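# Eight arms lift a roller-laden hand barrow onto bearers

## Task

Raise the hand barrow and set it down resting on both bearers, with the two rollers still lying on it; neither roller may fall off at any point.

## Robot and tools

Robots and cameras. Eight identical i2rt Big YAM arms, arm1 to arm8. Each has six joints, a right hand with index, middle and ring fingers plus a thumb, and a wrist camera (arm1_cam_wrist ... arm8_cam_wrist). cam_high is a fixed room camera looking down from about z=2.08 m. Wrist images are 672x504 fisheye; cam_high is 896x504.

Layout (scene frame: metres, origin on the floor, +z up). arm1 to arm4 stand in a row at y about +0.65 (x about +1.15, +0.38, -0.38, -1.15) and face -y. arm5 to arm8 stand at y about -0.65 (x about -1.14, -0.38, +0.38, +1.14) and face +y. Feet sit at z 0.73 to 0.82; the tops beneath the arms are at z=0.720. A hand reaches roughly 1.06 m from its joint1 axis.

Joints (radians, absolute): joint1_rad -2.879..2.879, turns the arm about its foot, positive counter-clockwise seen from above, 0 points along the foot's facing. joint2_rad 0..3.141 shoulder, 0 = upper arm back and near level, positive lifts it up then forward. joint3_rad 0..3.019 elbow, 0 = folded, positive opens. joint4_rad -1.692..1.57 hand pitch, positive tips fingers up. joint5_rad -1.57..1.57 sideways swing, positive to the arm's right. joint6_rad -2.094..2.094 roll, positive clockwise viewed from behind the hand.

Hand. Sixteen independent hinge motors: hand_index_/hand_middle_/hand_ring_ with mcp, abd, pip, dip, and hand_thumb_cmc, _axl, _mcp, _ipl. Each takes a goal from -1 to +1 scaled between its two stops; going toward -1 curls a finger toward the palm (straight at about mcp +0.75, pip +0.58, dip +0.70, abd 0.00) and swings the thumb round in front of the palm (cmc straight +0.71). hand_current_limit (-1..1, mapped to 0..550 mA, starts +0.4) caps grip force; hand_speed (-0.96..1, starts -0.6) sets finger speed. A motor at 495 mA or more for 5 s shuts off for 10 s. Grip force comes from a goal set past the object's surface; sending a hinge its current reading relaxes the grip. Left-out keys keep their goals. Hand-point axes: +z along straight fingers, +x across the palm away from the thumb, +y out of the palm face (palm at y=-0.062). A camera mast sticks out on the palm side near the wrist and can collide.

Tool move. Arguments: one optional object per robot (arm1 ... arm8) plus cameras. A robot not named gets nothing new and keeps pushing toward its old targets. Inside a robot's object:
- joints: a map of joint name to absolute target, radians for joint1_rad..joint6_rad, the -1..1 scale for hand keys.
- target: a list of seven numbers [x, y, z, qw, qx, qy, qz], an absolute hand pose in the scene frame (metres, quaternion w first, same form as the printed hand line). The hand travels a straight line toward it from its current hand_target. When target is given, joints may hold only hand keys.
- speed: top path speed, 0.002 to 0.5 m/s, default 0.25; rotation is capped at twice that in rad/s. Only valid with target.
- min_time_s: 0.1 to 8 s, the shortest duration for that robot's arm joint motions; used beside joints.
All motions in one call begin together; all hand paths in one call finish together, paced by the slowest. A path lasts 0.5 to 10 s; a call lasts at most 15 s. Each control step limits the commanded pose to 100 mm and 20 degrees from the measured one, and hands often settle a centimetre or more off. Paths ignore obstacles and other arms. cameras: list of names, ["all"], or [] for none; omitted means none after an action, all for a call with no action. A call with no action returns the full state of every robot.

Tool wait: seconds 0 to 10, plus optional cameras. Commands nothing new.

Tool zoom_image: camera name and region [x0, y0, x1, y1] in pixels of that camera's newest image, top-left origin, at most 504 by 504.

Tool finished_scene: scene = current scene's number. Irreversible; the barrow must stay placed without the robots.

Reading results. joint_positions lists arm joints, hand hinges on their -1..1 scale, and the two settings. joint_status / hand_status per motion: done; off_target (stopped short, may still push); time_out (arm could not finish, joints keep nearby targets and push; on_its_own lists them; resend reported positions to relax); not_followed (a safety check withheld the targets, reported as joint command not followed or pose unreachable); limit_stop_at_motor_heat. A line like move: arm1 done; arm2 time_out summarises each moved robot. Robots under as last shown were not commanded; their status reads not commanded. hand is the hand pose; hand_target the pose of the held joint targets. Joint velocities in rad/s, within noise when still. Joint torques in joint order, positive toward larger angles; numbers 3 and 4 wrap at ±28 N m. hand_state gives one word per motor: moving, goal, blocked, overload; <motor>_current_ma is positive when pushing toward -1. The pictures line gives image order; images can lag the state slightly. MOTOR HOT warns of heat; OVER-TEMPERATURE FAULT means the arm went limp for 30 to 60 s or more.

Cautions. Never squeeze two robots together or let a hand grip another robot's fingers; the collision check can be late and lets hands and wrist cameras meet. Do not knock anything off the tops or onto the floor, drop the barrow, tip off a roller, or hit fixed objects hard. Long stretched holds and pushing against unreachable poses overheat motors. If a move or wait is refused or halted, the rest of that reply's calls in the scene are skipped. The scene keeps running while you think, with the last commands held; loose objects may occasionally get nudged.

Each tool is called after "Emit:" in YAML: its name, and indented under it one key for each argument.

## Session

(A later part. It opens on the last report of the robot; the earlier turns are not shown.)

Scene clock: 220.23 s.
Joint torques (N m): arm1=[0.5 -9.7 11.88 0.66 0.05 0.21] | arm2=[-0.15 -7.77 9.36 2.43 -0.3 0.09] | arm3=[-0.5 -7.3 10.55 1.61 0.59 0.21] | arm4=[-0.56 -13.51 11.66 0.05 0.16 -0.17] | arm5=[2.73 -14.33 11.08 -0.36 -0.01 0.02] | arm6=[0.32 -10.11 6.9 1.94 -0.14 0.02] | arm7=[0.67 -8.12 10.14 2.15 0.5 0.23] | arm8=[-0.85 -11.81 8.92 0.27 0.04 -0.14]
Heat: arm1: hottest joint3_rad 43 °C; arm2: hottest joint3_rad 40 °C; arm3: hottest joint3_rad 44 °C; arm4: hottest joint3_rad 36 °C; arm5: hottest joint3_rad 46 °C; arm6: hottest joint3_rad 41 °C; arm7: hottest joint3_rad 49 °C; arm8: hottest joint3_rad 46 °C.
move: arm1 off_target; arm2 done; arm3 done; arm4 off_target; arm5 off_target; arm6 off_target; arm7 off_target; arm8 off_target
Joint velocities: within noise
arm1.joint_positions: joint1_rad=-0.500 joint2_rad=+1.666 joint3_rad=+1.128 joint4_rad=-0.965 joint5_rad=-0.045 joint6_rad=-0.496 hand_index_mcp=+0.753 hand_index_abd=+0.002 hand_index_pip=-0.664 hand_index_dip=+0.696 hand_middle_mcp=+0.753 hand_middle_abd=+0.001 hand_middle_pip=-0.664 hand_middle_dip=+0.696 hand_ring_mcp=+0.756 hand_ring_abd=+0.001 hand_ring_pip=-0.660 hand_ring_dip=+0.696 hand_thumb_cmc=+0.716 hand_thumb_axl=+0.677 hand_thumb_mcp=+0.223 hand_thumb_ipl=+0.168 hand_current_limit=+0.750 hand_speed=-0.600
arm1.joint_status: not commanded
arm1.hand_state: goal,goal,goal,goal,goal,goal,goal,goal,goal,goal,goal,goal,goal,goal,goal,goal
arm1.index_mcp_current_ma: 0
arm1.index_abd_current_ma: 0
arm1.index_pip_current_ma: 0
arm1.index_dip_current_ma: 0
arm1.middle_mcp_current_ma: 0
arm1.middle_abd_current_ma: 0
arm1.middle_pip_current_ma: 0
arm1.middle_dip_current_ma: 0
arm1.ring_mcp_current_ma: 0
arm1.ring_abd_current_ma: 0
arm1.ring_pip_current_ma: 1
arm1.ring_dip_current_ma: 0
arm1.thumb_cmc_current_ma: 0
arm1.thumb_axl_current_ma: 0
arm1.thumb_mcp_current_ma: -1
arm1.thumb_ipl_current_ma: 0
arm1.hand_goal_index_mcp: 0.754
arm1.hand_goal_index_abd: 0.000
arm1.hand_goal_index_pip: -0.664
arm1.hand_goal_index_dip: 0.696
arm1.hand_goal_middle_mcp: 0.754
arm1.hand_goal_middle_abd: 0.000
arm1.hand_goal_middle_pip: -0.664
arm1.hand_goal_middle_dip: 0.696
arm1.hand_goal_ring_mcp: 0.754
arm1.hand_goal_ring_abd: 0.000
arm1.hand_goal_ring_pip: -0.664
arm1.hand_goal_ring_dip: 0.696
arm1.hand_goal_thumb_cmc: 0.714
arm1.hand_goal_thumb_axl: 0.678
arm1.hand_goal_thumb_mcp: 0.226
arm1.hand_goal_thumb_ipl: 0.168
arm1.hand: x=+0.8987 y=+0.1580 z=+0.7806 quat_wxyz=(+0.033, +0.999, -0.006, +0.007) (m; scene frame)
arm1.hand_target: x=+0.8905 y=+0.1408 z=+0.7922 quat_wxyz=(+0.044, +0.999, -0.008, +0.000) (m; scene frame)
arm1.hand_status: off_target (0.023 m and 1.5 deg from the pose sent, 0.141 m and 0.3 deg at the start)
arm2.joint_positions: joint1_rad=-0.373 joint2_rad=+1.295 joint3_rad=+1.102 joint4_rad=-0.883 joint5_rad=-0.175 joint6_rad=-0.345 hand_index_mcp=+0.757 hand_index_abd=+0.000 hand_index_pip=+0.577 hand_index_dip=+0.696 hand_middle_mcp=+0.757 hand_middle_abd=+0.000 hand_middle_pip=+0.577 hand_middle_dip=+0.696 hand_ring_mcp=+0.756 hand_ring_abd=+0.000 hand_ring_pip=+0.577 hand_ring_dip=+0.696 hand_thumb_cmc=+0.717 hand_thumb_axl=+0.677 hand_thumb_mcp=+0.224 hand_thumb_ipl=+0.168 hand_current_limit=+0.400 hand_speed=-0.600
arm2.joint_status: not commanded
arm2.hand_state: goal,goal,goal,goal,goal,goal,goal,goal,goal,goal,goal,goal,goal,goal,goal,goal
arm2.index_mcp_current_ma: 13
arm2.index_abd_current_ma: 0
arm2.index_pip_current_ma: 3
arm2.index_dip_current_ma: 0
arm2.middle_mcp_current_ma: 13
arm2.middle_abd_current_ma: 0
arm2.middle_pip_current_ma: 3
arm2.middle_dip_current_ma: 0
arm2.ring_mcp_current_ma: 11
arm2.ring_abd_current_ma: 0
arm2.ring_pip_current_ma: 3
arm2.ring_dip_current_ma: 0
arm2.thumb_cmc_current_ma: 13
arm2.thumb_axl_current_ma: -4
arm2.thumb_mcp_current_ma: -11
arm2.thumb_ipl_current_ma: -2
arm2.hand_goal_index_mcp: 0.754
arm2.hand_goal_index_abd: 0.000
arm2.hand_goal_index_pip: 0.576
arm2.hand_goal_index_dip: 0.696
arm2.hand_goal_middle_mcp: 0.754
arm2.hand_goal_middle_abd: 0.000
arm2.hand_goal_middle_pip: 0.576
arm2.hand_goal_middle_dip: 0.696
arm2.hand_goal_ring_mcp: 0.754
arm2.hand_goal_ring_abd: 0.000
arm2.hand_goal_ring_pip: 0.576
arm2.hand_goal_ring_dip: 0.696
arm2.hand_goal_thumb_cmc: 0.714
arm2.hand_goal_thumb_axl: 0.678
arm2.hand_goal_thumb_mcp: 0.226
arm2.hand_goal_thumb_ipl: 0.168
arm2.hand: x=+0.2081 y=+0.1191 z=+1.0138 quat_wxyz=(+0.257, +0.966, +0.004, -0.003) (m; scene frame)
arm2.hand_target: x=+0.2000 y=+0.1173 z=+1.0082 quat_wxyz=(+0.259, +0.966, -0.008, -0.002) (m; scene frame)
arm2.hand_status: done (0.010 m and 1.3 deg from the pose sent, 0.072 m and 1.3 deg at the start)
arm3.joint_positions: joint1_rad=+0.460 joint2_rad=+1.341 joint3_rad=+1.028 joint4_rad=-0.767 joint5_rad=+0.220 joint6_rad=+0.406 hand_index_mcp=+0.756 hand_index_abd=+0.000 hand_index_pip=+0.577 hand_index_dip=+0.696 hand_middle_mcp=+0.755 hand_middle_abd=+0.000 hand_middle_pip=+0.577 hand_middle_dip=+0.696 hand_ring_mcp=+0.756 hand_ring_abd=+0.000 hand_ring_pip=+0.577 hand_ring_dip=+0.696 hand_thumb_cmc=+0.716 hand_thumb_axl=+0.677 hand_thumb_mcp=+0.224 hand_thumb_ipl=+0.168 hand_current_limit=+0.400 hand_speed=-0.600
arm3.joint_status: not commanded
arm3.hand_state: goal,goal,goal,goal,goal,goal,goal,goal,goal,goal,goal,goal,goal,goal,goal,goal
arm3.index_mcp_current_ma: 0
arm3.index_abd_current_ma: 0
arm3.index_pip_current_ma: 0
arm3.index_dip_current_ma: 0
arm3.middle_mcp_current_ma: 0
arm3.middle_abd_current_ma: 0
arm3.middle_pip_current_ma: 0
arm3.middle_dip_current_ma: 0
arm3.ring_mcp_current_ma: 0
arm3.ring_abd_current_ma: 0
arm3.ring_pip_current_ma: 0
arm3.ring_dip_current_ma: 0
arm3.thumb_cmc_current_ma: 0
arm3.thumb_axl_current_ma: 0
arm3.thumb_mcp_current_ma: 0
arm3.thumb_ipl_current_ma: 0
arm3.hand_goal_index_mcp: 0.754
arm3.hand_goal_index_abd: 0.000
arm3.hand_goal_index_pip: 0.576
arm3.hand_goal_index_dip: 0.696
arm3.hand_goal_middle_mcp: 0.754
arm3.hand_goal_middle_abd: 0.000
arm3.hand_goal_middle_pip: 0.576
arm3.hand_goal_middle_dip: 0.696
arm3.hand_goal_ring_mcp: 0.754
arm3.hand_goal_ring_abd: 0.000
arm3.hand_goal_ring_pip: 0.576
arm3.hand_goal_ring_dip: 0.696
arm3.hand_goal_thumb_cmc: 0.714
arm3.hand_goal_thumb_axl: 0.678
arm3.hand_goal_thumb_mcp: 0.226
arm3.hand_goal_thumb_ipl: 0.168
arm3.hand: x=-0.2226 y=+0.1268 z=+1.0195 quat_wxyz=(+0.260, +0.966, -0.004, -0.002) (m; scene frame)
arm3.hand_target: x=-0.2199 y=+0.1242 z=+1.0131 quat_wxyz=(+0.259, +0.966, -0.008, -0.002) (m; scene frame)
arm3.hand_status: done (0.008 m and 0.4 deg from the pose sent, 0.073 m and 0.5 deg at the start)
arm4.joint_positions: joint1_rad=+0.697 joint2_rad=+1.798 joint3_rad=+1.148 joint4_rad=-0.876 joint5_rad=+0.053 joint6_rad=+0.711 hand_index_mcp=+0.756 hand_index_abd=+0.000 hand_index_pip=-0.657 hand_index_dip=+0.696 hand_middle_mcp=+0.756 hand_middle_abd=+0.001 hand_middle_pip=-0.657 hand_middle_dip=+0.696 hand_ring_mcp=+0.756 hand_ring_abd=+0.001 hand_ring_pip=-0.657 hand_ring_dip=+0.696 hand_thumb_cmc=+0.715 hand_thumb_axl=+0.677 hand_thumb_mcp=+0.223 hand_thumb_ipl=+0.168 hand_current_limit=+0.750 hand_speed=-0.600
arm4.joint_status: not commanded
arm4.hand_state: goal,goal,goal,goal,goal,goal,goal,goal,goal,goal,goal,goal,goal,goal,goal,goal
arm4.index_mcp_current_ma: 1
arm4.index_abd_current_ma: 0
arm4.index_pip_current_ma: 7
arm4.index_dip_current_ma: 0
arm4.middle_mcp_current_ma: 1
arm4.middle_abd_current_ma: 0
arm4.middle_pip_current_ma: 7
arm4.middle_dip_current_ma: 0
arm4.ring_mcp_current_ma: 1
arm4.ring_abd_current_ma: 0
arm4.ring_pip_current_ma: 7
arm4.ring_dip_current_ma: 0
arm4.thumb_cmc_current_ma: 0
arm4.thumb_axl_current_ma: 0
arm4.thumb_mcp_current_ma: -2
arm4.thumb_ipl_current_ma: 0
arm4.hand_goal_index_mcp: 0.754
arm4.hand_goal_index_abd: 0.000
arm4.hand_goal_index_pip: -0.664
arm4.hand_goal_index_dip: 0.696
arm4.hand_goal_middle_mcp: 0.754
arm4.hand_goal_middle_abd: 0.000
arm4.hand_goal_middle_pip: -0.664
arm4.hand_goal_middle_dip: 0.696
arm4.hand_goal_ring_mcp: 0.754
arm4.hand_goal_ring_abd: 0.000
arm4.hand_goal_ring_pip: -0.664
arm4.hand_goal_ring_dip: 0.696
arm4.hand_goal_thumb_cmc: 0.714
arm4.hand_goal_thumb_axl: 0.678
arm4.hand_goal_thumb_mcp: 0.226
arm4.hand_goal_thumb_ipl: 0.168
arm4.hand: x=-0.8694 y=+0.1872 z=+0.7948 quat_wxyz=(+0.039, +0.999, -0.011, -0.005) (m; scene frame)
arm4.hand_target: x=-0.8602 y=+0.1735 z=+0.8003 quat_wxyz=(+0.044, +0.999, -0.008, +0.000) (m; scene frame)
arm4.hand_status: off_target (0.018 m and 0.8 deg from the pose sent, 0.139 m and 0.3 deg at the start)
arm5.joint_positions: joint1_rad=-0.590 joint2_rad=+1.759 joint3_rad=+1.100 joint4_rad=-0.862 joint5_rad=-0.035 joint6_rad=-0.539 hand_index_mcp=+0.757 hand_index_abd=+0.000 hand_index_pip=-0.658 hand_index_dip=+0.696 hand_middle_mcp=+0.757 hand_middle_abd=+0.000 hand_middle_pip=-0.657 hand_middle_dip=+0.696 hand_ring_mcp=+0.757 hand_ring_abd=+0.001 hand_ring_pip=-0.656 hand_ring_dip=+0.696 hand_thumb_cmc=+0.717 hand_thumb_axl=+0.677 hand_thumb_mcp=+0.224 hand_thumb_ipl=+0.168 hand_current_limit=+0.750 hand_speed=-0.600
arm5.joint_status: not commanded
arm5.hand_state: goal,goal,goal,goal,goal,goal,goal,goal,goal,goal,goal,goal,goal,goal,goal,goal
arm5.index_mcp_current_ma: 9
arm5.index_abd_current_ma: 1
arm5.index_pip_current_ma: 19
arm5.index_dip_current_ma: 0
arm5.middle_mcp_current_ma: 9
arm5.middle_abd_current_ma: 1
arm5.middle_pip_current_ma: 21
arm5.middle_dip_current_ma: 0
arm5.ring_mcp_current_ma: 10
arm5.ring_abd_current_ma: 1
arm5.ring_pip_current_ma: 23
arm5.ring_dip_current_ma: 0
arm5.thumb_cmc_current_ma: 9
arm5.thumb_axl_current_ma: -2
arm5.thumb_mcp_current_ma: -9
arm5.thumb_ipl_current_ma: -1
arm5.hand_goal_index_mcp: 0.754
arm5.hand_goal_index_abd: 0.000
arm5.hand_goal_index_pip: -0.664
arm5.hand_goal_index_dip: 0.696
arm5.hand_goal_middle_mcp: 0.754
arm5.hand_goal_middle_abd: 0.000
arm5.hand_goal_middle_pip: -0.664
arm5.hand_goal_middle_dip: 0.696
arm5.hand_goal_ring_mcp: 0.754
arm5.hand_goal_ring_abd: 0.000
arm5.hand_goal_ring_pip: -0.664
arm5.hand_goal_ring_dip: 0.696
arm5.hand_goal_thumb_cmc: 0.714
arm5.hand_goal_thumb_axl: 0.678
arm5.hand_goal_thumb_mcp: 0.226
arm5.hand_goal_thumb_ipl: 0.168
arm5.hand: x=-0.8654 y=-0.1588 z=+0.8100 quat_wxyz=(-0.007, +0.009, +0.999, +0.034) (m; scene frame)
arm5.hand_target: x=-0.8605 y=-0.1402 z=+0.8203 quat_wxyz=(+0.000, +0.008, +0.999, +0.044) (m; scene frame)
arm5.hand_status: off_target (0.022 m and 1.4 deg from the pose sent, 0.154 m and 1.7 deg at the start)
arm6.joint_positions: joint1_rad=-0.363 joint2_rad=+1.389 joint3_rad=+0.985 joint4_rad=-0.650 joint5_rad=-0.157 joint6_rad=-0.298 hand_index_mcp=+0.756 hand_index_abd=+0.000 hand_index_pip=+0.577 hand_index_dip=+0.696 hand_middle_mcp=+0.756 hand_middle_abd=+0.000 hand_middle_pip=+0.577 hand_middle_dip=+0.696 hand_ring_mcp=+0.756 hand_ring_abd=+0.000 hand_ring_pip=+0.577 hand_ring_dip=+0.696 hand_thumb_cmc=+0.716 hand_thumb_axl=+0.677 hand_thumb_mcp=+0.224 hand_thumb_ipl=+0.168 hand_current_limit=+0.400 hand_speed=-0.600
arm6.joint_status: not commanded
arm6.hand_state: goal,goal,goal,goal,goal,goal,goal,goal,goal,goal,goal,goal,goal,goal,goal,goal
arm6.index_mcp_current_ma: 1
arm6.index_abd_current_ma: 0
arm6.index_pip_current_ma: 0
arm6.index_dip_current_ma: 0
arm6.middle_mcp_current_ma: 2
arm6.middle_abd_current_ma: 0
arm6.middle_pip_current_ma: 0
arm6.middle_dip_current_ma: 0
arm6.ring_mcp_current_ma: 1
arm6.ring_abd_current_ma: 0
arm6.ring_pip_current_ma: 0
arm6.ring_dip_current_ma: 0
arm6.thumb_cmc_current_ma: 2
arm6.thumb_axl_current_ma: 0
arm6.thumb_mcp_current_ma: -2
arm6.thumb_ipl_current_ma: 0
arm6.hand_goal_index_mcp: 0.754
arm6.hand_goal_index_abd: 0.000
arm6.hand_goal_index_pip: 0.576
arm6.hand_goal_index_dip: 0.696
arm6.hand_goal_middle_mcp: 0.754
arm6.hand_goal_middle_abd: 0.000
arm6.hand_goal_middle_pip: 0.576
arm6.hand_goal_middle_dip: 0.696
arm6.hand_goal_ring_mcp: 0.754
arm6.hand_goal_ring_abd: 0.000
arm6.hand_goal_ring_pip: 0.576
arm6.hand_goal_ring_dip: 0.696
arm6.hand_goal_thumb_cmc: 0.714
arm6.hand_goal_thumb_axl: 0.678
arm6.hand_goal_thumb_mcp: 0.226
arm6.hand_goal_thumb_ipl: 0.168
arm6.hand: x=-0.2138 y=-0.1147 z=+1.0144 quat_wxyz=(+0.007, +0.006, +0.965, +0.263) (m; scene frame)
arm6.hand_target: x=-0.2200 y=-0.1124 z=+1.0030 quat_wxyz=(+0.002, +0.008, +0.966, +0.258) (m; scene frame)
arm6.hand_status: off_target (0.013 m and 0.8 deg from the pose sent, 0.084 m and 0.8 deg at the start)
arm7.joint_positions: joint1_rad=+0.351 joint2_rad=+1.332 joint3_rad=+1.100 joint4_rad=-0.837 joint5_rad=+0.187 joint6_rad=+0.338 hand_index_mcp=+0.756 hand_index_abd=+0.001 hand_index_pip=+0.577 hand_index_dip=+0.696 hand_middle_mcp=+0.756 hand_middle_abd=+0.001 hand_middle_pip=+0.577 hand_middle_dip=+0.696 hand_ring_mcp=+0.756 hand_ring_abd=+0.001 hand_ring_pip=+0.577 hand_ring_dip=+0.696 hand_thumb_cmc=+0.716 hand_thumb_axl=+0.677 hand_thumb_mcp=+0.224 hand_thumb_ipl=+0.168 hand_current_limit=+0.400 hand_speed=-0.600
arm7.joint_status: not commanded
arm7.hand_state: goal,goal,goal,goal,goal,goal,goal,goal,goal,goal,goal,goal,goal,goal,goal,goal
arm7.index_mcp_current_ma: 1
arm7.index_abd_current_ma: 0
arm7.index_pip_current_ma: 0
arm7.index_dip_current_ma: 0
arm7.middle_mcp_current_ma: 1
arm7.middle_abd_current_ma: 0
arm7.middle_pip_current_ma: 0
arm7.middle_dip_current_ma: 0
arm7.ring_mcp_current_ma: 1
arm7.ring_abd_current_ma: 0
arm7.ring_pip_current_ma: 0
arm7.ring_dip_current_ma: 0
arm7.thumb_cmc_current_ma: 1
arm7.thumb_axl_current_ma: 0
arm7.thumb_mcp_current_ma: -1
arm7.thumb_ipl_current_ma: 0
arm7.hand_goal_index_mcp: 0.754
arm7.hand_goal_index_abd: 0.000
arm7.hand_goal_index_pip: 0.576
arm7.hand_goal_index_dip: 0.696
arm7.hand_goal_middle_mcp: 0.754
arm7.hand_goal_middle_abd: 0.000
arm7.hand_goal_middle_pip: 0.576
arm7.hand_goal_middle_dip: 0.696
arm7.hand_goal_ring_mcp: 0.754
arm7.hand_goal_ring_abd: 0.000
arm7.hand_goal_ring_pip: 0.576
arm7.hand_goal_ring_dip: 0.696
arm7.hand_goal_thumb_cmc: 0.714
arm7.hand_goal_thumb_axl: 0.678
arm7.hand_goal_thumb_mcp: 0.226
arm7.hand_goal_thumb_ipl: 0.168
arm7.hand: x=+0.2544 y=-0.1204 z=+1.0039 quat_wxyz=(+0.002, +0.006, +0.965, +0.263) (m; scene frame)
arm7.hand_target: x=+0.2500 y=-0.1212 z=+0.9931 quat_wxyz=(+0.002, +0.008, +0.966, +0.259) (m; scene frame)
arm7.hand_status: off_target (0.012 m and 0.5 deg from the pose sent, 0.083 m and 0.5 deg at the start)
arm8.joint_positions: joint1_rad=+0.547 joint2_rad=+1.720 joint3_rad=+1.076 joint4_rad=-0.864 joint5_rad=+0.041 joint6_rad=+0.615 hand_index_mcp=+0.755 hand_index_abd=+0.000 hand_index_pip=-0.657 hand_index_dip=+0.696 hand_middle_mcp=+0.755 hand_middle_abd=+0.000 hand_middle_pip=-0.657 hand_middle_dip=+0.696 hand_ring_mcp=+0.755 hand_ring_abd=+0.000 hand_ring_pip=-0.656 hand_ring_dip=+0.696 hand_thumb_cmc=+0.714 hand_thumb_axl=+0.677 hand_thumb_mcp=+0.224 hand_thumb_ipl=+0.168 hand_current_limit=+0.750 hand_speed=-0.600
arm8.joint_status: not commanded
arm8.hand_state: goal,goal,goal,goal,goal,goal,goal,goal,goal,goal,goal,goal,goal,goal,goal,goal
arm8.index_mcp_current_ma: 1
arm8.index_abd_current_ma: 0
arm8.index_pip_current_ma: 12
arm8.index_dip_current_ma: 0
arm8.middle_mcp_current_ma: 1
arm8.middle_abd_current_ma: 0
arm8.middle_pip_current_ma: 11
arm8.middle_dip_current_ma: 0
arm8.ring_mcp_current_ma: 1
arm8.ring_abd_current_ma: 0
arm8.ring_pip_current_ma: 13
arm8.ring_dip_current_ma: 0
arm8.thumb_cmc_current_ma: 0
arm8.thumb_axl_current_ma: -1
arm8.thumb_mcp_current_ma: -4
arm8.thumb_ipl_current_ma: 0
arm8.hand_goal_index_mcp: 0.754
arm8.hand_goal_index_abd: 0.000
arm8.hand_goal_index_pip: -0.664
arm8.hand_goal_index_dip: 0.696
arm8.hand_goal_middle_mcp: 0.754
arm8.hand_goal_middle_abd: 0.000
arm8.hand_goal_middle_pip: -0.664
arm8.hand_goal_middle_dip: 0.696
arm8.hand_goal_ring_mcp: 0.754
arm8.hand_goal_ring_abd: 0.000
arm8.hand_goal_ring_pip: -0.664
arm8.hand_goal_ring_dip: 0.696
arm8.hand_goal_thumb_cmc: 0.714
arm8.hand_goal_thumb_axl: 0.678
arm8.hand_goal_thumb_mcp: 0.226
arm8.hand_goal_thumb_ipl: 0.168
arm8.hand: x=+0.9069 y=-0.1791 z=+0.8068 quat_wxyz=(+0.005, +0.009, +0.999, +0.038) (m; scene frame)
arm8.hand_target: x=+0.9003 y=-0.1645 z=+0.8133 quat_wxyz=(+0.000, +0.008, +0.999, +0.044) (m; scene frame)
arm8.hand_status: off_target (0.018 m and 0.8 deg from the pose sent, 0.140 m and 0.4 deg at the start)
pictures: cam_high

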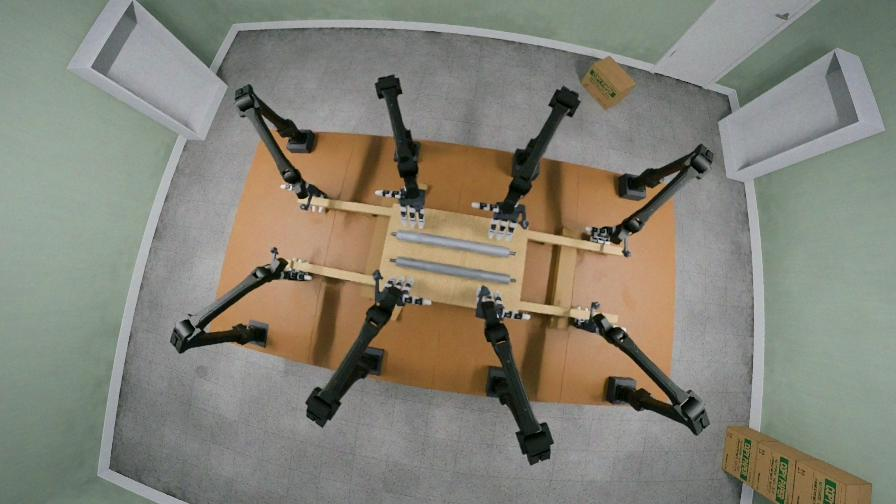

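Emit:
move:
  arm1: {"joints":{"joint2_rad":1.50,"joint3_rad":1.19,"joint4_rad":-1.008,"hand_index_pip":-0.8,"hand_middle_pip":-0.8,"hand_ring_pip":-0.8,"hand_index_mcp":0.6,"hand_middle_mcp":0.6,"hand_ring_mcp":0.6},"min_time_s":2.5}
  arm4: {"joints":{"joint2_rad":1.63,"joint3_rad":1.208,"joint4_rad":-0.922,"hand_index_pip":-0.8,"hand_middle_pip":-0.8,"hand_ring_pip":-0.8,"hand_index_mcp":0.6,"hand_middle_mcp":0.6,"hand_ring_mcp":0.6},"min_time_s":2.5}
  arm5: {"joints":{"joint2_rad":1.59,"joint3_rad":1.162,"joint4_rad":-0.908,"hand_index_pip":-0.8,"hand_middle_pip":-0.8,"hand_ring_pip":-0.8,"hand_index_mcp":0.6,"hand_middle_mcp":0.6,"hand_ring_mcp":0.6},"min_time_s":2.5}
  arm8: {"joints":{"joint2_rad":1.548,"joint3_rad":1.137,"joint4_rad":-0.908,"hand_index_pip":-0.8,"hand_middle_pip":-0.8,"hand_ring_pip":-0.8,"hand_index_mcp":0.6,"hand_middle_mcp":0.6,"hand_ring_mcp":0.6},"min_time_s":2.5}
  cameras: ["cam_high"]

Scene clock: 262.67 s.
Joint torques (N m): arm1=[0.73 -19.72 12.86 0.13 -0.45 0.1] | arm2=[-0.62 -7.36 9.1 2.19 -0.29 0.08] | arm3=[-0.62 -7.24 10.59 1.61 0.59 0.21] | arm4=[-0.38 -25.93 13.15 -0.49 1.02 0] | arm5=[2.55 -28.22 12.42 -0.68 -0.67 -0.12] | arm6=[0.38 -10.05 6.87 1.91 -0.14 0.02] | arm7=[0.79 -8 10.11 2.13 0.5 0.22] | arm8=[-0.5 -23.77 10.47 -0.31 0.45 0.03]
Heat: arm1: hottest joint3_rad 49 °C; arm2: hottest joint3_rad 39 °C; arm3: hottest joint3_rad 43 °C; arm4: hottest joint3_rad 36 °C; arm5: hottest joint3_rad 52 °C; arm6: hottest joint3_rad 39 °C; arm7: hottest joint3_rad 49 °C; arm8: hottest joint3_rad 50 °C.
move: arm1 off_target; arm4 off_target; arm5 time_out; arm8 off_target
Joint velocities: within noise
arm1.joint_positions: joint1_rad=-0.496 joint2_rad=+1.627 joint3_rad=+1.129 joint4_rad=-0.993 joint5_rad=-0.031 joint6_rad=-0.488 hand_index_mcp=+0.659 hand_index_abd=+0.002 hand_index_pip=-0.720 hand_index_dip=+0.730 hand_middle_mcp=+0.657 hand_middle_abd=+0.001 hand_middle_pip=-0.721 hand_middle_dip=+0.727 hand_ring_mcp=+0.663 hand_ring_abd=+0.001 hand_ring_pip=-0.735 hand_ring_dip=+0.730 hand_thumb_cmc=+0.716 hand_thumb_axl=+0.677 hand_thumb_mcp=+0.223 hand_thumb_ipl=+0.168 hand_current_limit=+0.750 hand_speed=-0.600
arm1.joint_status: hand_index_mcp off_target (ended at +0.659, target +0.600); hand_index_pip off_target (ended at -0.720, target -0.800); hand_middle_mcp off_target (ended at +0.657, target +0.600); hand_middle_pip off_target (ended at -0.721, target -0.800); hand_ring_mcp off_target (ended at +0.663, target +0.600); hand_ring_pip off_target (ended at -0.735, target -0.800); the others done
arm1.hand_state: blocked,goal,blocked,blocked,blocked,goal,blocked,blocked,blocked,goal,blocked,blocked,goal,goal,goal,goal
arm1.index_mcp_current_ma: 101
arm1.index_abd_current_ma: 0
arm1.index_pip_current_ma: 149
arm1.index_dip_current_ma: 36
arm1.middle_mcp_current_ma: 94
arm1.middle_abd_current_ma: 0
arm1.middle_pip_current_ma: 146
arm1.middle_dip_current_ma: 31
arm1.ring_mcp_current_ma: 110
arm1.ring_abd_current_ma: 0
arm1.ring_pip_current_ma: 107
arm1.ring_dip_current_ma: 36
arm1.thumb_cmc_current_ma: 0
arm1.thumb_axl_current_ma: 0
arm1.thumb_mcp_current_ma: -1
arm1.thumb_ipl_current_ma: 0
arm1.hand_goal_index_mcp: 0.600
arm1.hand_goal_index_abd: 0.000
arm1.hand_goal_index_pip: -0.800
arm1.hand_goal_index_dip: 0.696
arm1.hand_goal_middle_mcp: 0.600
arm1.hand_goal_middle_abd: 0.000
arm1.hand_goal_middle_pip: -0.800
arm1.hand_goal_middle_dip: 0.696
arm1.hand_goal_ring_mcp: 0.600
arm1.hand_goal_ring_abd: 0.000
arm1.hand_goal_ring_pip: -0.800
arm1.hand_goal_ring_dip: 0.696
arm1.hand_goal_thumb_cmc: 0.714
arm1.hand_goal_thumb_axl: 0.678
arm1.hand_goal_thumb_mcp: 0.226
arm1.hand_goal_thumb_ipl: 0.168
arm1.hand: x=+0.8993 y=+0.1622 z=+0.7980 quat_wxyz=(+0.034, +0.999, -0.009, -0.002) (m; scene frame)
arm1.hand_target: x=+0.8912 y=+0.1423 z=+0.8940 quat_wxyz=(+0.113, +0.993, -0.006, -0.038) (m; scene frame)
arm1.hand_status: not commanded
arm2, arm3, arm6, arm7: as last shown
arm3.joint_positions: joint1_rad=+0.460 joint2_rad=+1.341 joint3_rad=+1.027 joint4_rad=-0.767 joint5_rad=+0.220 joint6_rad=+0.406 hand_index_mcp=+0.757 hand_index_abd=+0.000 hand_index_pip=+0.577 hand_index_dip=+0.696 hand_middle_mcp=+0.758 hand_middle_abd=+0.000 hand_middle_pip=+0.577 hand_middle_dip=+0.696 hand_ring_mcp=+0.759 hand_ring_abd=+0.000 hand_ring_pip=+0.578 hand_ring_dip=+0.696 hand_thumb_cmc=+0.716 hand_thumb_axl=+0.677 hand_thumb_mcp=+0.224 hand_thumb_ipl=+0.168 hand_current_limit=+0.400 hand_speed=-0.600
arm3.hand: x=-0.2227 y=+0.1270 z=+1.0191 quat_wxyz=(+0.259, +0.966, -0.004, -0.002) (m; scene frame)
arm3.hand_target: x=-0.2200 y=+0.1242 z=+1.0131 quat_wxyz=(+0.259, +0.966, -0.008, -0.002) (m; scene frame)
arm4.joint_positions: joint1_rad=+0.692 joint2_rad=+1.768 joint3_rad=+1.148 joint4_rad=-0.899 joint5_rad=+0.031 joint6_rad=+0.693 hand_index_mcp=+0.677 hand_index_abd=+0.000 hand_index_pip=-0.707 hand_index_dip=+0.733 hand_middle_mcp=+0.679 hand_middle_abd=+0.001 hand_middle_pip=-0.705 hand_middle_dip=+0.738 hand_ring_mcp=+0.675 hand_ring_abd=+0.001 hand_ring_pip=-0.698 hand_ring_dip=+0.740 hand_thumb_cmc=+0.715 hand_thumb_axl=+0.677 hand_thumb_mcp=+0.223 hand_thumb_ipl=+0.168 hand_current_limit=+0.750 hand_speed=-0.600
arm4.joint_status: hand_index_mcp off_target (ended at +0.677, target +0.600); hand_index_pip off_target (ended at -0.707, target -0.800); hand_middle_mcp off_target (ended at +0.679, target +0.600); hand_middle_pip off_target (ended at -0.705, target -0.800); hand_ring_mcp off_target (ended at +0.675, target +0.600); hand_ring_pip off_target (ended at -0.698, target -0.800); the others done
arm4.hand_state: blocked,goal,blocked,blocked,blocked,goal,blocked,blocked,blocked,goal,blocked,blocked,goal,goal,goal,goal
arm4.index_mcp_current_ma: 218
arm4.index_abd_current_ma: 0
arm4.index_pip_current_ma: 262
arm4.index_dip_current_ma: 69
arm4.middle_mcp_current_ma: 224
arm4.middle_abd_current_ma: 0
arm4.middle_pip_current_ma: 269
arm4.middle_dip_current_ma: 86
arm4.ring_mcp_current_ma: 210
arm4.ring_abd_current_ma: 0
arm4.ring_pip_current_ma: 299
arm4.ring_dip_current_ma: 90
arm4.thumb_cmc_current_ma: 0
arm4.thumb_axl_current_ma: 0
arm4.thumb_mcp_current_ma: -2
arm4.thumb_ipl_current_ma: 0
arm4.hand_goal_index_mcp: 0.600
arm4.hand_goal_index_abd: 0.000
arm4.hand_goal_index_pip: -0.800
arm4.hand_goal_index_dip: 0.696
arm4.hand_goal_middle_mcp: 0.600
arm4.hand_goal_middle_abd: 0.000
arm4.hand_goal_middle_pip: -0.800
arm4.hand_goal_middle_dip: 0.696
arm4.hand_goal_ring_mcp: 0.600
arm4.hand_goal_ring_abd: 0.000
arm4.hand_goal_ring_pip: -0.800
arm4.hand_goal_ring_dip: 0.696
arm4.hand_goal_thumb_cmc: 0.714
arm4.hand_goal_thumb_axl: 0.678
arm4.hand_goal_thumb_mcp: 0.226
arm4.hand_goal_thumb_ipl: 0.168
arm4.hand: x=-0.8688 y=+0.1892 z=+0.8072 quat_wxyz=(+0.035, +0.999, -0.005, +0.005) (m; scene frame)
arm4.hand_target: x=-0.8543 y=+0.1670 z=+0.9047 quat_wxyz=(+0.108, +0.993, -0.010, +0.053) (m; scene frame)
arm4.hand_status: not commanded
arm5.joint_positions: joint1_rad=-0.586 joint2_rad=+1.731 joint3_rad=+1.100 joint4_rad=-0.891 joint5_rad=-0.016 joint6_rad=-0.520 hand_index_mcp=+0.669 hand_index_abd=+0.000 hand_index_pip=-0.712 hand_index_dip=+0.743 hand_middle_mcp=+0.670 hand_middle_abd=+0.000 hand_middle_pip=-0.706 hand_middle_dip=+0.742 hand_ring_mcp=+0.676 hand_ring_abd=+0.001 hand_ring_pip=-0.702 hand_ring_dip=+0.739 hand_thumb_cmc=+0.717 hand_thumb_axl=+0.677 hand_thumb_mcp=+0.223 hand_thumb_ipl=+0.168 hand_current_limit=+0.750 hand_speed=-0.600
arm5.joint_status: joint2_rad time_out (moved -0.028 of -0.169); hand_index_mcp off_target (ended at +0.669, target +0.600); hand_index_pip off_target (ended at -0.712, target -0.800); hand_middle_mcp off_target (ended at +0.670, target +0.600); hand_middle_pip off_target (ended at -0.706, target -0.800); hand_ring_mcp off_target (ended at +0.676, target +0.600); hand_ring_pip off_target (ended at -0.702, target -0.800); the others done
arm5.hand_state: blocked,goal,blocked,blocked,blocked,goal,blocked,blocked,blocked,goal,blocked,blocked,goal,goal,goal,goal
arm5.index_mcp_current_ma: 304
arm5.index_abd_current_ma: 1
arm5.index_pip_current_ma: 375
arm5.index_dip_current_ma: 184
arm5.middle_mcp_current_ma: 310
arm5.middle_abd_current_ma: 1
arm5.middle_pip_current_ma: 403
arm5.middle_dip_current_ma: 180
arm5.ring_mcp_current_ma: 337
arm5.ring_abd_current_ma: 1
arm5.ring_pip_current_ma: 421
arm5.ring_dip_current_ma: 168
arm5.thumb_cmc_current_ma: 8
arm5.thumb_axl_current_ma: -2
arm5.thumb_mcp_current_ma: -10
arm5.thumb_ipl_current_ma: -1
arm5.hand_goal_index_mcp: 0.600
arm5.hand_goal_index_abd: 0.000
arm5.hand_goal_index_pip: -0.800
arm5.hand_goal_index_dip: 0.696
arm5.hand_goal_middle_mcp: 0.600
arm5.hand_goal_middle_abd: 0.000
arm5.hand_goal_middle_pip: -0.800
arm5.hand_goal_middle_dip: 0.696
arm5.hand_goal_ring_mcp: 0.600
arm5.hand_goal_ring_abd: 0.000
arm5.hand_goal_ring_pip: -0.800
arm5.hand_goal_ring_dip: 0.696
arm5.hand_goal_thumb_cmc: 0.714
arm5.hand_goal_thumb_axl: 0.678
arm5.hand_goal_thumb_mcp: 0.226
arm5.hand_goal_thumb_ipl: 0.168
arm5.on_its_own: joint2_rad reads +1.731 and still pushes toward +1.590 since a time_out
arm5.hand: x=-0.8647 y=-0.1632 z=+0.8217 quat_wxyz=(+0.001, +0.017, +0.999, +0.029) (m; scene frame)
arm5.hand_target: x=-0.8556 y=-0.1346 z=+0.9255 quat_wxyz=(+0.041, +0.007, +0.993, +0.113) (m; scene frame)
arm5.hand_status: not commanded
arm8.joint_positions: joint1_rad=+0.543 joint2_rad=+1.680 joint3_rad=+1.076 joint4_rad=-0.888 joint5_rad=+0.029 joint6_rad=+0.597 hand_index_mcp=+0.656 hand_index_abd=+0.000 hand_index_pip=-0.727 hand_index_dip=+0.718 hand_middle_mcp=+0.653 hand_middle_abd=+0.000 hand_middle_pip=-0.725 hand_middle_dip=+0.720 hand_ring_mcp=+0.654 hand_ring_abd=+0.000 hand_ring_pip=-0.722 hand_ring_dip=+0.718 hand_thumb_cmc=+0.714 hand_thumb_axl=+0.677 hand_thumb_mcp=+0.223 hand_thumb_ipl=+0.168 hand_current_limit=+0.750 hand_speed=-0.600
arm8.joint_status: hand_index_mcp off_target (ended at +0.656, target +0.600); hand_index_pip off_target (ended at -0.727, target -0.800); hand_middle_mcp off_target (ended at +0.653, target +0.600); hand_middle_pip off_target (ended at -0.725, target -0.800); hand_ring_mcp off_target (ended at +0.654, target +0.600); hand_ring_pip off_target (ended at -0.722, target -0.800); the others done
arm8.hand_state: blocked,goal,blocked,blocked,blocked,goal,blocked,blocked,blocked,goal,blocked,blocked,goal,goal,goal,goal
arm8.index_mcp_current_ma: 180
arm8.index_abd_current_ma: 0
arm8.index_pip_current_ma: 232
arm8.index_dip_current_ma: 51
arm8.middle_mcp_current_ma: 168
arm8.middle_abd_current_ma: 0
arm8.middle_pip_current_ma: 241
arm8.middle_dip_current_ma: 56
arm8.ring_mcp_current_ma: 171
arm8.ring_abd_current_ma: 0
arm8.ring_pip_current_ma: 252
arm8.ring_dip_current_ma: 50
arm8.thumb_cmc_current_ma: 0
arm8.thumb_axl_current_ma: -1
arm8.thumb_mcp_current_ma: -4
arm8.thumb_ipl_current_ma: 0
arm8.hand_goal_index_mcp: 0.600
arm8.hand_goal_index_abd: 0.000
arm8.hand_goal_index_pip: -0.800
arm8.hand_goal_index_dip: 0.696
arm8.hand_goal_middle_mcp: 0.600
arm8.hand_goal_middle_abd: 0.000
arm8.hand_goal_middle_pip: -0.800
arm8.hand_goal_middle_dip: 0.696
arm8.hand_goal_ring_mcp: 0.600
arm8.hand_goal_ring_abd: 0.000
arm8.hand_goal_ring_pip: -0.800
arm8.hand_goal_ring_dip: 0.696
arm8.hand_goal_thumb_cmc: 0.714
arm8.hand_goal_thumb_axl: 0.678
arm8.hand_goal_thumb_mcp: 0.226
arm8.hand_goal_thumb_ipl: 0.168
arm8.hand: x=+0.9063 y=-0.1805 z=+0.8244 quat_wxyz=(-0.004, +0.001, +0.999, +0.042) (m; scene frame)
arm8.hand_target: x=+0.8940 y=-0.1574 z=+0.9169 quat_wxyz=(-0.049, +0.009, +0.992, +0.115) (m; scene frame)
arm8.hand_status: not commanded
pictures: cam_high

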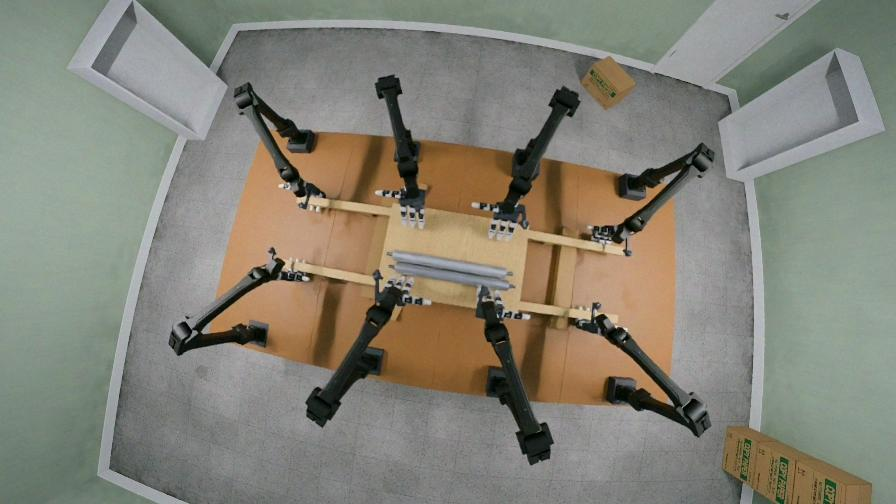

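Emit:
move:
  arm6: {"target":[-0.22,-0.008,0.995,0.0021,0.0077,0.9659,0.2588],"speed":0.1}
  arm7: {"target":[0.25,-0.016,0.985,0.0021,0.0077,0.9659,0.2588],"speed":0.1}
  cameras: ["cam_high"]

Emit:
zoom_image:
  camera: "cam_high"
  region: [360, 190, 550, 325]

Scene clock: 325.70 s.
Joint torques (N m): arm1=[0.38 -19.49 12.89 0.32 -0.52 0.09] | arm2=[0.03 -7.41 9.32 2.33 -0.34 0.18] | arm3=[-0.67 -7.12 10.81 1.61 0.59 0.2] | arm4=[-0.26 -25.82 13.08 -0.35 1.09 0.02] | arm5=[2.49 -28.04 12.46 -0.76 -0.71 -0.13] | arm6=[0.5 -12.4 11.28 1.31 -0.14 0.03] | arm7=[-1.03 -9.99 14.9 1.73 0.1 -0.09] | arm8=[-0.91 -23.65 10.43 -0.09 0.46 0.04]
Heat: arm1: hottest joint3_rad 53 °C; arm2: hottest joint3_rad 38 °C; arm3: hottest joint3_rad 42 °C; arm4: hottest joint3_rad 38 °C; arm5: hottest joint3_rad 57 °C; arm6: hottest joint3_rad 38 °C; arm7: hottest joint3_rad 49 °C; arm8: hottest joint3_rad 55 °C.
move: arm6 off_target; arm7 off_target
Joint velocities: within noise
arm1, arm2, arm3, arm4, arm8: as last shown
arm1.joint_positions: joint1_rad=-0.496 joint2_rad=+1.626 joint3_rad=+1.129 joint4_rad=-0.995 joint5_rad=-0.029 joint6_rad=-0.487 hand_index_mcp=+0.662 hand_index_abd=+0.002 hand_index_pip=-0.719 hand_index_dip=+0.730 hand_middle_mcp=+0.658 hand_middle_abd=+0.001 hand_middle_pip=-0.720 hand_middle_dip=+0.728 hand_ring_mcp=+0.663 hand_ring_abd=+0.001 hand_ring_pip=-0.734 hand_ring_dip=+0.730 hand_thumb_cmc=+0.716 hand_thumb_axl=+0.677 hand_thumb_mcp=+0.223 hand_thumb_ipl=+0.168 hand_current_limit=+0.750 hand_speed=-0.600
arm1.index_mcp_current_ma: 107
arm1.index_pip_current_ma: 151
arm1.index_dip_current_ma: 37
arm1.middle_mcp_current_ma: 96
arm1.middle_pip_current_ma: 150
arm1.middle_dip_current_ma: 32
arm1.ring_mcp_current_ma: 112
arm1.hand: x=+0.8991 y=+0.1626 z=+0.7984 quat_wxyz=(+0.034, +0.999, -0.010, -0.002) (m; scene frame)
arm1.hand_target: x=+0.8912 y=+0.1423 z=+0.8941 quat_wxyz=(+0.113, +0.993, -0.006, -0.038) (m; scene frame)
arm3.joint_positions: joint1_rad=+0.461 joint2_rad=+1.342 joint3_rad=+1.024 joint4_rad=-0.767 joint5_rad=+0.220 joint6_rad=+0.406 hand_index_mcp=+0.763 hand_index_abd=+0.000 hand_index_pip=+0.579 hand_index_dip=+0.696 hand_middle_mcp=+0.763 hand_middle_abd=+0.000 hand_middle_pip=+0.580 hand_middle_dip=+0.697 hand_ring_mcp=+0.764 hand_ring_abd=+0.000 hand_ring_pip=+0.580 hand_ring_dip=+0.697 hand_thumb_cmc=+0.716 hand_thumb_axl=+0.677 hand_thumb_mcp=+0.224 hand_thumb_ipl=+0.168 hand_current_limit=+0.400 hand_speed=-0.600
arm3.index_mcp_current_ma: 1
arm3.middle_mcp_current_ma: 1
arm3.ring_mcp_current_ma: 2
arm3.hand: x=-0.2229 y=+0.1278 z=+1.0175 quat_wxyz=(+0.258, +0.966, -0.003, -0.003) (m; scene frame)
arm3.hand_target: x=-0.2200 y=+0.1242 z=+1.0129 quat_wxyz=(+0.259, +0.966, -0.008, -0.002) (m; scene frame)
arm4.joint_positions: joint1_rad=+0.691 joint2_rad=+1.768 joint3_rad=+1.148 joint4_rad=-0.901 joint5_rad=+0.030 joint6_rad=+0.693 hand_index_mcp=+0.679 hand_index_abd=+0.000 hand_index_pip=-0.705 hand_index_dip=+0.733 hand_middle_mcp=+0.680 hand_middle_abd=+0.001 hand_middle_pip=-0.703 hand_middle_dip=+0.739 hand_ring_mcp=+0.677 hand_ring_abd=+0.001 hand_ring_pip=-0.696 hand_ring_dip=+0.741 hand_thumb_cmc=+0.715 hand_thumb_axl=+0.677 hand_thumb_mcp=+0.223 hand_thumb_ipl=+0.168 hand_current_limit=+0.750 hand_speed=-0.600
arm4.index_mcp_current_ma: 226
arm4.index_pip_current_ma: 269
arm4.index_dip_current_ma: 71
arm4.middle_mcp_current_ma: 232
arm4.middle_pip_current_ma: 276
arm4.middle_dip_current_ma: 88
arm4.ring_mcp_current_ma: 216
arm4.ring_pip_current_ma: 307
arm4.ring_dip_current_ma: 92
arm4.hand: x=-0.8691 y=+0.1898 z=+0.8069 quat_wxyz=(+0.034, +0.999, -0.005, +0.005) (m; scene frame)
arm4.hand_target: x=-0.8544 y=+0.1670 z=+0.9047 quat_wxyz=(+0.108, +0.993, -0.010, +0.053) (m; scene frame)
arm5.joint_positions: joint1_rad=-0.586 joint2_rad=+1.728 joint3_rad=+1.100 joint4_rad=-0.891 joint5_rad=-0.014 joint6_rad=-0.518 hand_index_mcp=+0.678 hand_index_abd=+0.000 hand_index_pip=-0.701 hand_index_dip=+0.748 hand_middle_mcp=+0.678 hand_middle_abd=+0.000 hand_middle_pip=-0.695 hand_middle_dip=+0.746 hand_ring_mcp=+0.682 hand_ring_abd=+0.001 hand_ring_pip=-0.692 hand_ring_dip=+0.743 hand_thumb_cmc=+0.717 hand_thumb_axl=+0.677 hand_thumb_mcp=+0.223 hand_thumb_ipl=+0.168 hand_current_limit=+0.750 hand_speed=-0.600
arm5.joint_status: not commanded
arm5.hand_state: blocked,goal,blocked,blocked,blocked,goal,blocked,blocked,blocked,goal,blocked,blocked,goal,goal,goal,goal
arm5.index_mcp_current_ma: 346
arm5.index_abd_current_ma: 1
arm5.index_pip_current_ma: 423
arm5.index_dip_current_ma: 206
arm5.middle_mcp_current_ma: 347
arm5.middle_abd_current_ma: 1
arm5.middle_pip_current_ma: 453
arm5.middle_dip_current_ma: 200
arm5.ring_mcp_current_ma: 370
arm5.ring_abd_current_ma: 1
arm5.ring_pip_current_ma: 468
arm5.ring_dip_current_ma: 186
arm5.thumb_cmc_current_ma: 7
arm5.thumb_axl_current_ma: -2
arm5.thumb_mcp_current_ma: -10
arm5.thumb_ipl_current_ma: -1
arm5.hand_goal_index_mcp: 0.600
arm5.hand_goal_index_abd: 0.000
arm5.hand_goal_index_pip: -0.800
arm5.hand_goal_index_dip: 0.696
arm5.hand_goal_middle_mcp: 0.600
arm5.hand_goal_middle_abd: 0.000
arm5.hand_goal_middle_pip: -0.800
arm5.hand_goal_middle_dip: 0.696
arm5.hand_goal_ring_mcp: 0.600
arm5.hand_goal_ring_abd: 0.000
arm5.hand_goal_ring_pip: -0.800
arm5.hand_goal_ring_dip: 0.696
arm5.hand_goal_thumb_cmc: 0.714
arm5.hand_goal_thumb_axl: 0.678
arm5.hand_goal_thumb_mcp: 0.226
arm5.hand_goal_thumb_ipl: 0.168
arm5.hand: x=-0.8643 y=-0.1632 z=+0.8231 quat_wxyz=(+0.002, +0.017, +0.999, +0.030) (m; scene frame)
arm5.hand_target: x=-0.8555 y=-0.1346 z=+0.9255 quat_wxyz=(+0.041, +0.007, +0.993, +0.113) (m; scene frame)
arm5.hand_status: not commanded
arm6.joint_positions: joint1_rad=-0.295 joint2_rad=+1.622 joint3_rad=+1.188 joint4_rad=-0.639 joint5_rad=-0.123 joint6_rad=-0.238 hand_index_mcp=+0.756 hand_index_abd=-0.003 hand_index_pip=+0.577 hand_index_dip=+0.697 hand_middle_mcp=+0.756 hand_middle_abd=-0.002 hand_middle_pip=+0.576 hand_middle_dip=+0.696 hand_ring_mcp=+0.757 hand_ring_abd=+0.000 hand_ring_pip=+0.577 hand_ring_dip=+0.696 hand_thumb_cmc=+0.717 hand_thumb_axl=+0.677 hand_thumb_mcp=+0.223 hand_thumb_ipl=+0.168 hand_current_limit=+0.400 hand_speed=-0.600
arm6.joint_status: not commanded
arm6.hand_state: goal,goal,goal,goal,goal,goal,goal,goal,goal,goal,goal,goal,goal,goal,goal,goal
arm6.index_mcp_current_ma: 2
arm6.index_abd_current_ma: -2
arm6.index_pip_current_ma: 1
arm6.index_dip_current_ma: 1
arm6.middle_mcp_current_ma: 2
arm6.middle_abd_current_ma: -1
arm6.middle_pip_current_ma: 0
arm6.middle_dip_current_ma: 0
arm6.ring_mcp_current_ma: 3
arm6.ring_abd_current_ma: 0
arm6.ring_pip_current_ma: 0
arm6.ring_dip_current_ma: 0
arm6.thumb_cmc_current_ma: 3
arm6.thumb_axl_current_ma: 0
arm6.thumb_mcp_current_ma: -3
arm6.thumb_ipl_current_ma: 0
arm6.hand_goal_index_mcp: 0.754
arm6.hand_goal_index_abd: 0.000
arm6.hand_goal_index_pip: 0.576
arm6.hand_goal_index_dip: 0.696
arm6.hand_goal_middle_mcp: 0.754
arm6.hand_goal_middle_abd: 0.000
arm6.hand_goal_middle_pip: 0.576
arm6.hand_goal_middle_dip: 0.696
arm6.hand_goal_ring_mcp: 0.754
arm6.hand_goal_ring_abd: 0.000
arm6.hand_goal_ring_pip: 0.576
arm6.hand_goal_ring_dip: 0.696
arm6.hand_goal_thumb_cmc: 0.714
arm6.hand_goal_thumb_axl: 0.678
arm6.hand_goal_thumb_mcp: 0.226
arm6.hand_goal_thumb_ipl: 0.168
arm6.hand: x=-0.2176 y=-0.0294 z=+0.9886 quat_wxyz=(+0.004, +0.007, +0.968, +0.251) (m; scene frame)
arm6.hand_target: x=-0.2205 y=-0.0092 z=+0.9951 quat_wxyz=(+0.002, +0.008, +0.966, +0.259) (m; scene frame)
arm6.hand_status: off_target (0.022 m and 1.0 deg from the pose sent, 0.109 m and 0.8 deg at the start)
arm7.joint_positions: joint1_rad=+0.297 joint2_rad=+1.566 joint3_rad=+1.289 joint4_rad=-0.814 joint5_rad=+0.158 joint6_rad=+0.297 hand_index_mcp=+0.756 hand_index_abd=+0.002 hand_index_pip=+0.577 hand_index_dip=+0.696 hand_middle_mcp=+0.756 hand_middle_abd=+0.003 hand_middle_pip=+0.576 hand_middle_dip=+0.696 hand_ring_mcp=+0.755 hand_ring_abd=+0.003 hand_ring_pip=+0.576 hand_ring_dip=+0.696 hand_thumb_cmc=+0.717 hand_thumb_axl=+0.677 hand_thumb_mcp=+0.223 hand_thumb_ipl=+0.168 hand_current_limit=+0.400 hand_speed=-0.600
arm7.joint_status: not commanded
arm7.hand_state: goal,goal,goal,goal,goal,goal,goal,goal,goal,goal,goal,goal,goal,goal,goal,goal
arm7.index_mcp_current_ma: 1
arm7.index_abd_current_ma: 0
arm7.index_pip_current_ma: 0
arm7.index_dip_current_ma: 0
arm7.middle_mcp_current_ma: 1
arm7.middle_abd_current_ma: 1
arm7.middle_pip_current_ma: 0
arm7.middle_dip_current_ma: 0
arm7.ring_mcp_current_ma: 0
arm7.ring_abd_current_ma: 1
arm7.ring_pip_current_ma: 0
arm7.ring_dip_current_ma: 0
arm7.thumb_cmc_current_ma: 1
arm7.thumb_axl_current_ma: 0
arm7.thumb_mcp_current_ma: -1
arm7.thumb_ipl_current_ma: 0
arm7.hand_goal_index_mcp: 0.754
arm7.hand_goal_index_abd: 0.000
arm7.hand_goal_index_pip: 0.576
arm7.hand_goal_index_dip: 0.696
arm7.hand_goal_middle_mcp: 0.754
arm7.hand_goal_middle_abd: 0.000
arm7.hand_goal_middle_pip: 0.576
arm7.hand_goal_middle_dip: 0.696
arm7.hand_goal_ring_mcp: 0.754
arm7.hand_goal_ring_abd: 0.000
arm7.hand_goal_ring_pip: 0.576
arm7.hand_goal_ring_dip: 0.696
arm7.hand_goal_thumb_cmc: 0.714
arm7.hand_goal_thumb_axl: 0.678
arm7.hand_goal_thumb_mcp: 0.226
arm7.hand_goal_thumb_ipl: 0.168
arm7.hand: x=+0.2504 y=-0.0365 z=+0.9770 quat_wxyz=(+0.005, +0.009, +0.968, +0.249) (m; scene frame)
arm7.hand_target: x=+0.2504 y=-0.0172 z=+0.9850 quat_wxyz=(+0.002, +0.008, +0.966, +0.259) (m; scene frame)
arm7.hand_status: off_target (0.022 m and 1.2 deg from the pose sent, 0.106 m and 0.5 deg at the start)
arm8.joint_positions: joint1_rad=+0.543 joint2_rad=+1.677 joint3_rad=+1.076 joint4_rad=-0.888 joint5_rad=+0.028 joint6_rad=+0.596 hand_index_mcp=+0.662 hand_index_abd=+0.000 hand_index_pip=-0.718 hand_index_dip=+0.721 hand_middle_mcp=+0.661 hand_middle_abd=+0.001 hand_middle_pip=-0.714 hand_middle_dip=+0.724 hand_ring_mcp=+0.662 hand_ring_abd=+0.001 hand_ring_pip=-0.709 hand_ring_dip=+0.722 hand_thumb_cmc=+0.714 hand_thumb_axl=+0.677 hand_thumb_mcp=+0.223 hand_thumb_ipl=+0.168 hand_current_limit=+0.750 hand_speed=-0.600
arm8.index_mcp_current_ma: 206
arm8.index_pip_current_ma: 269
arm8.index_dip_current_ma: 60
arm8.middle_mcp_current_ma: 199
arm8.middle_pip_current_ma: 286
arm8.middle_dip_current_ma: 68
arm8.ring_mcp_current_ma: 204
arm8.ring_abd_current_ma: 1
arm8.ring_pip_current_ma: 307
arm8.ring_dip_current_ma: 63
arm8.thumb_mcp_current_ma: -5
arm8.hand: x=+0.9063 y=-0.1802 z=+0.8257 quat_wxyz=(-0.005, +0.001, +0.999, +0.042) (m; scene frame)
arm8.hand_target: x=+0.8941 y=-0.1574 z=+0.9169 quat_wxyz=(-0.049, +0.009, +0.992, +0.115) (m; scene frame)
pictures: cam_high

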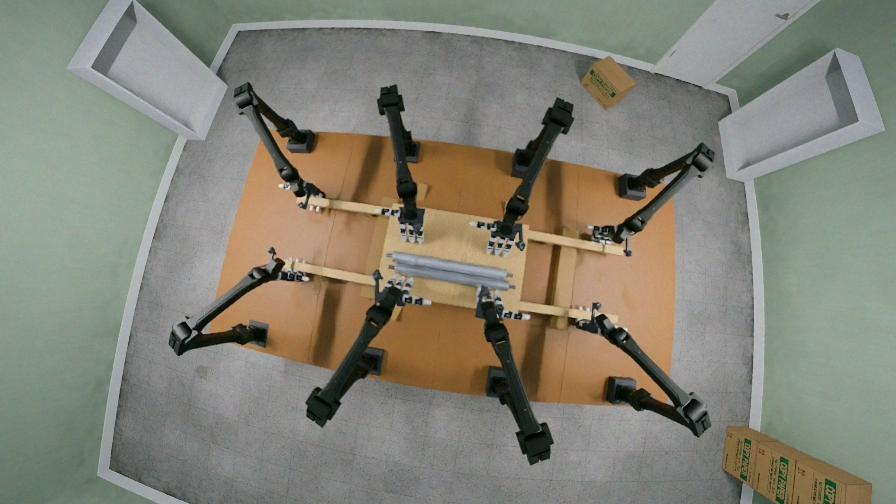

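Scaled by 2.653 from the camera's 896x504 image, which has a finer 1280x720 frame.

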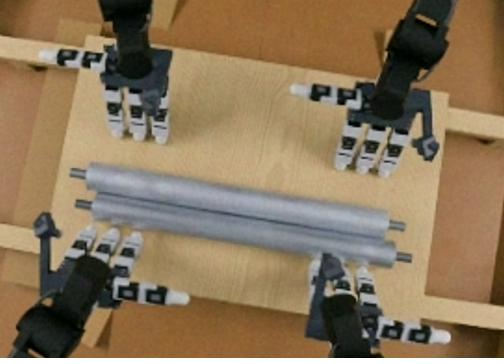

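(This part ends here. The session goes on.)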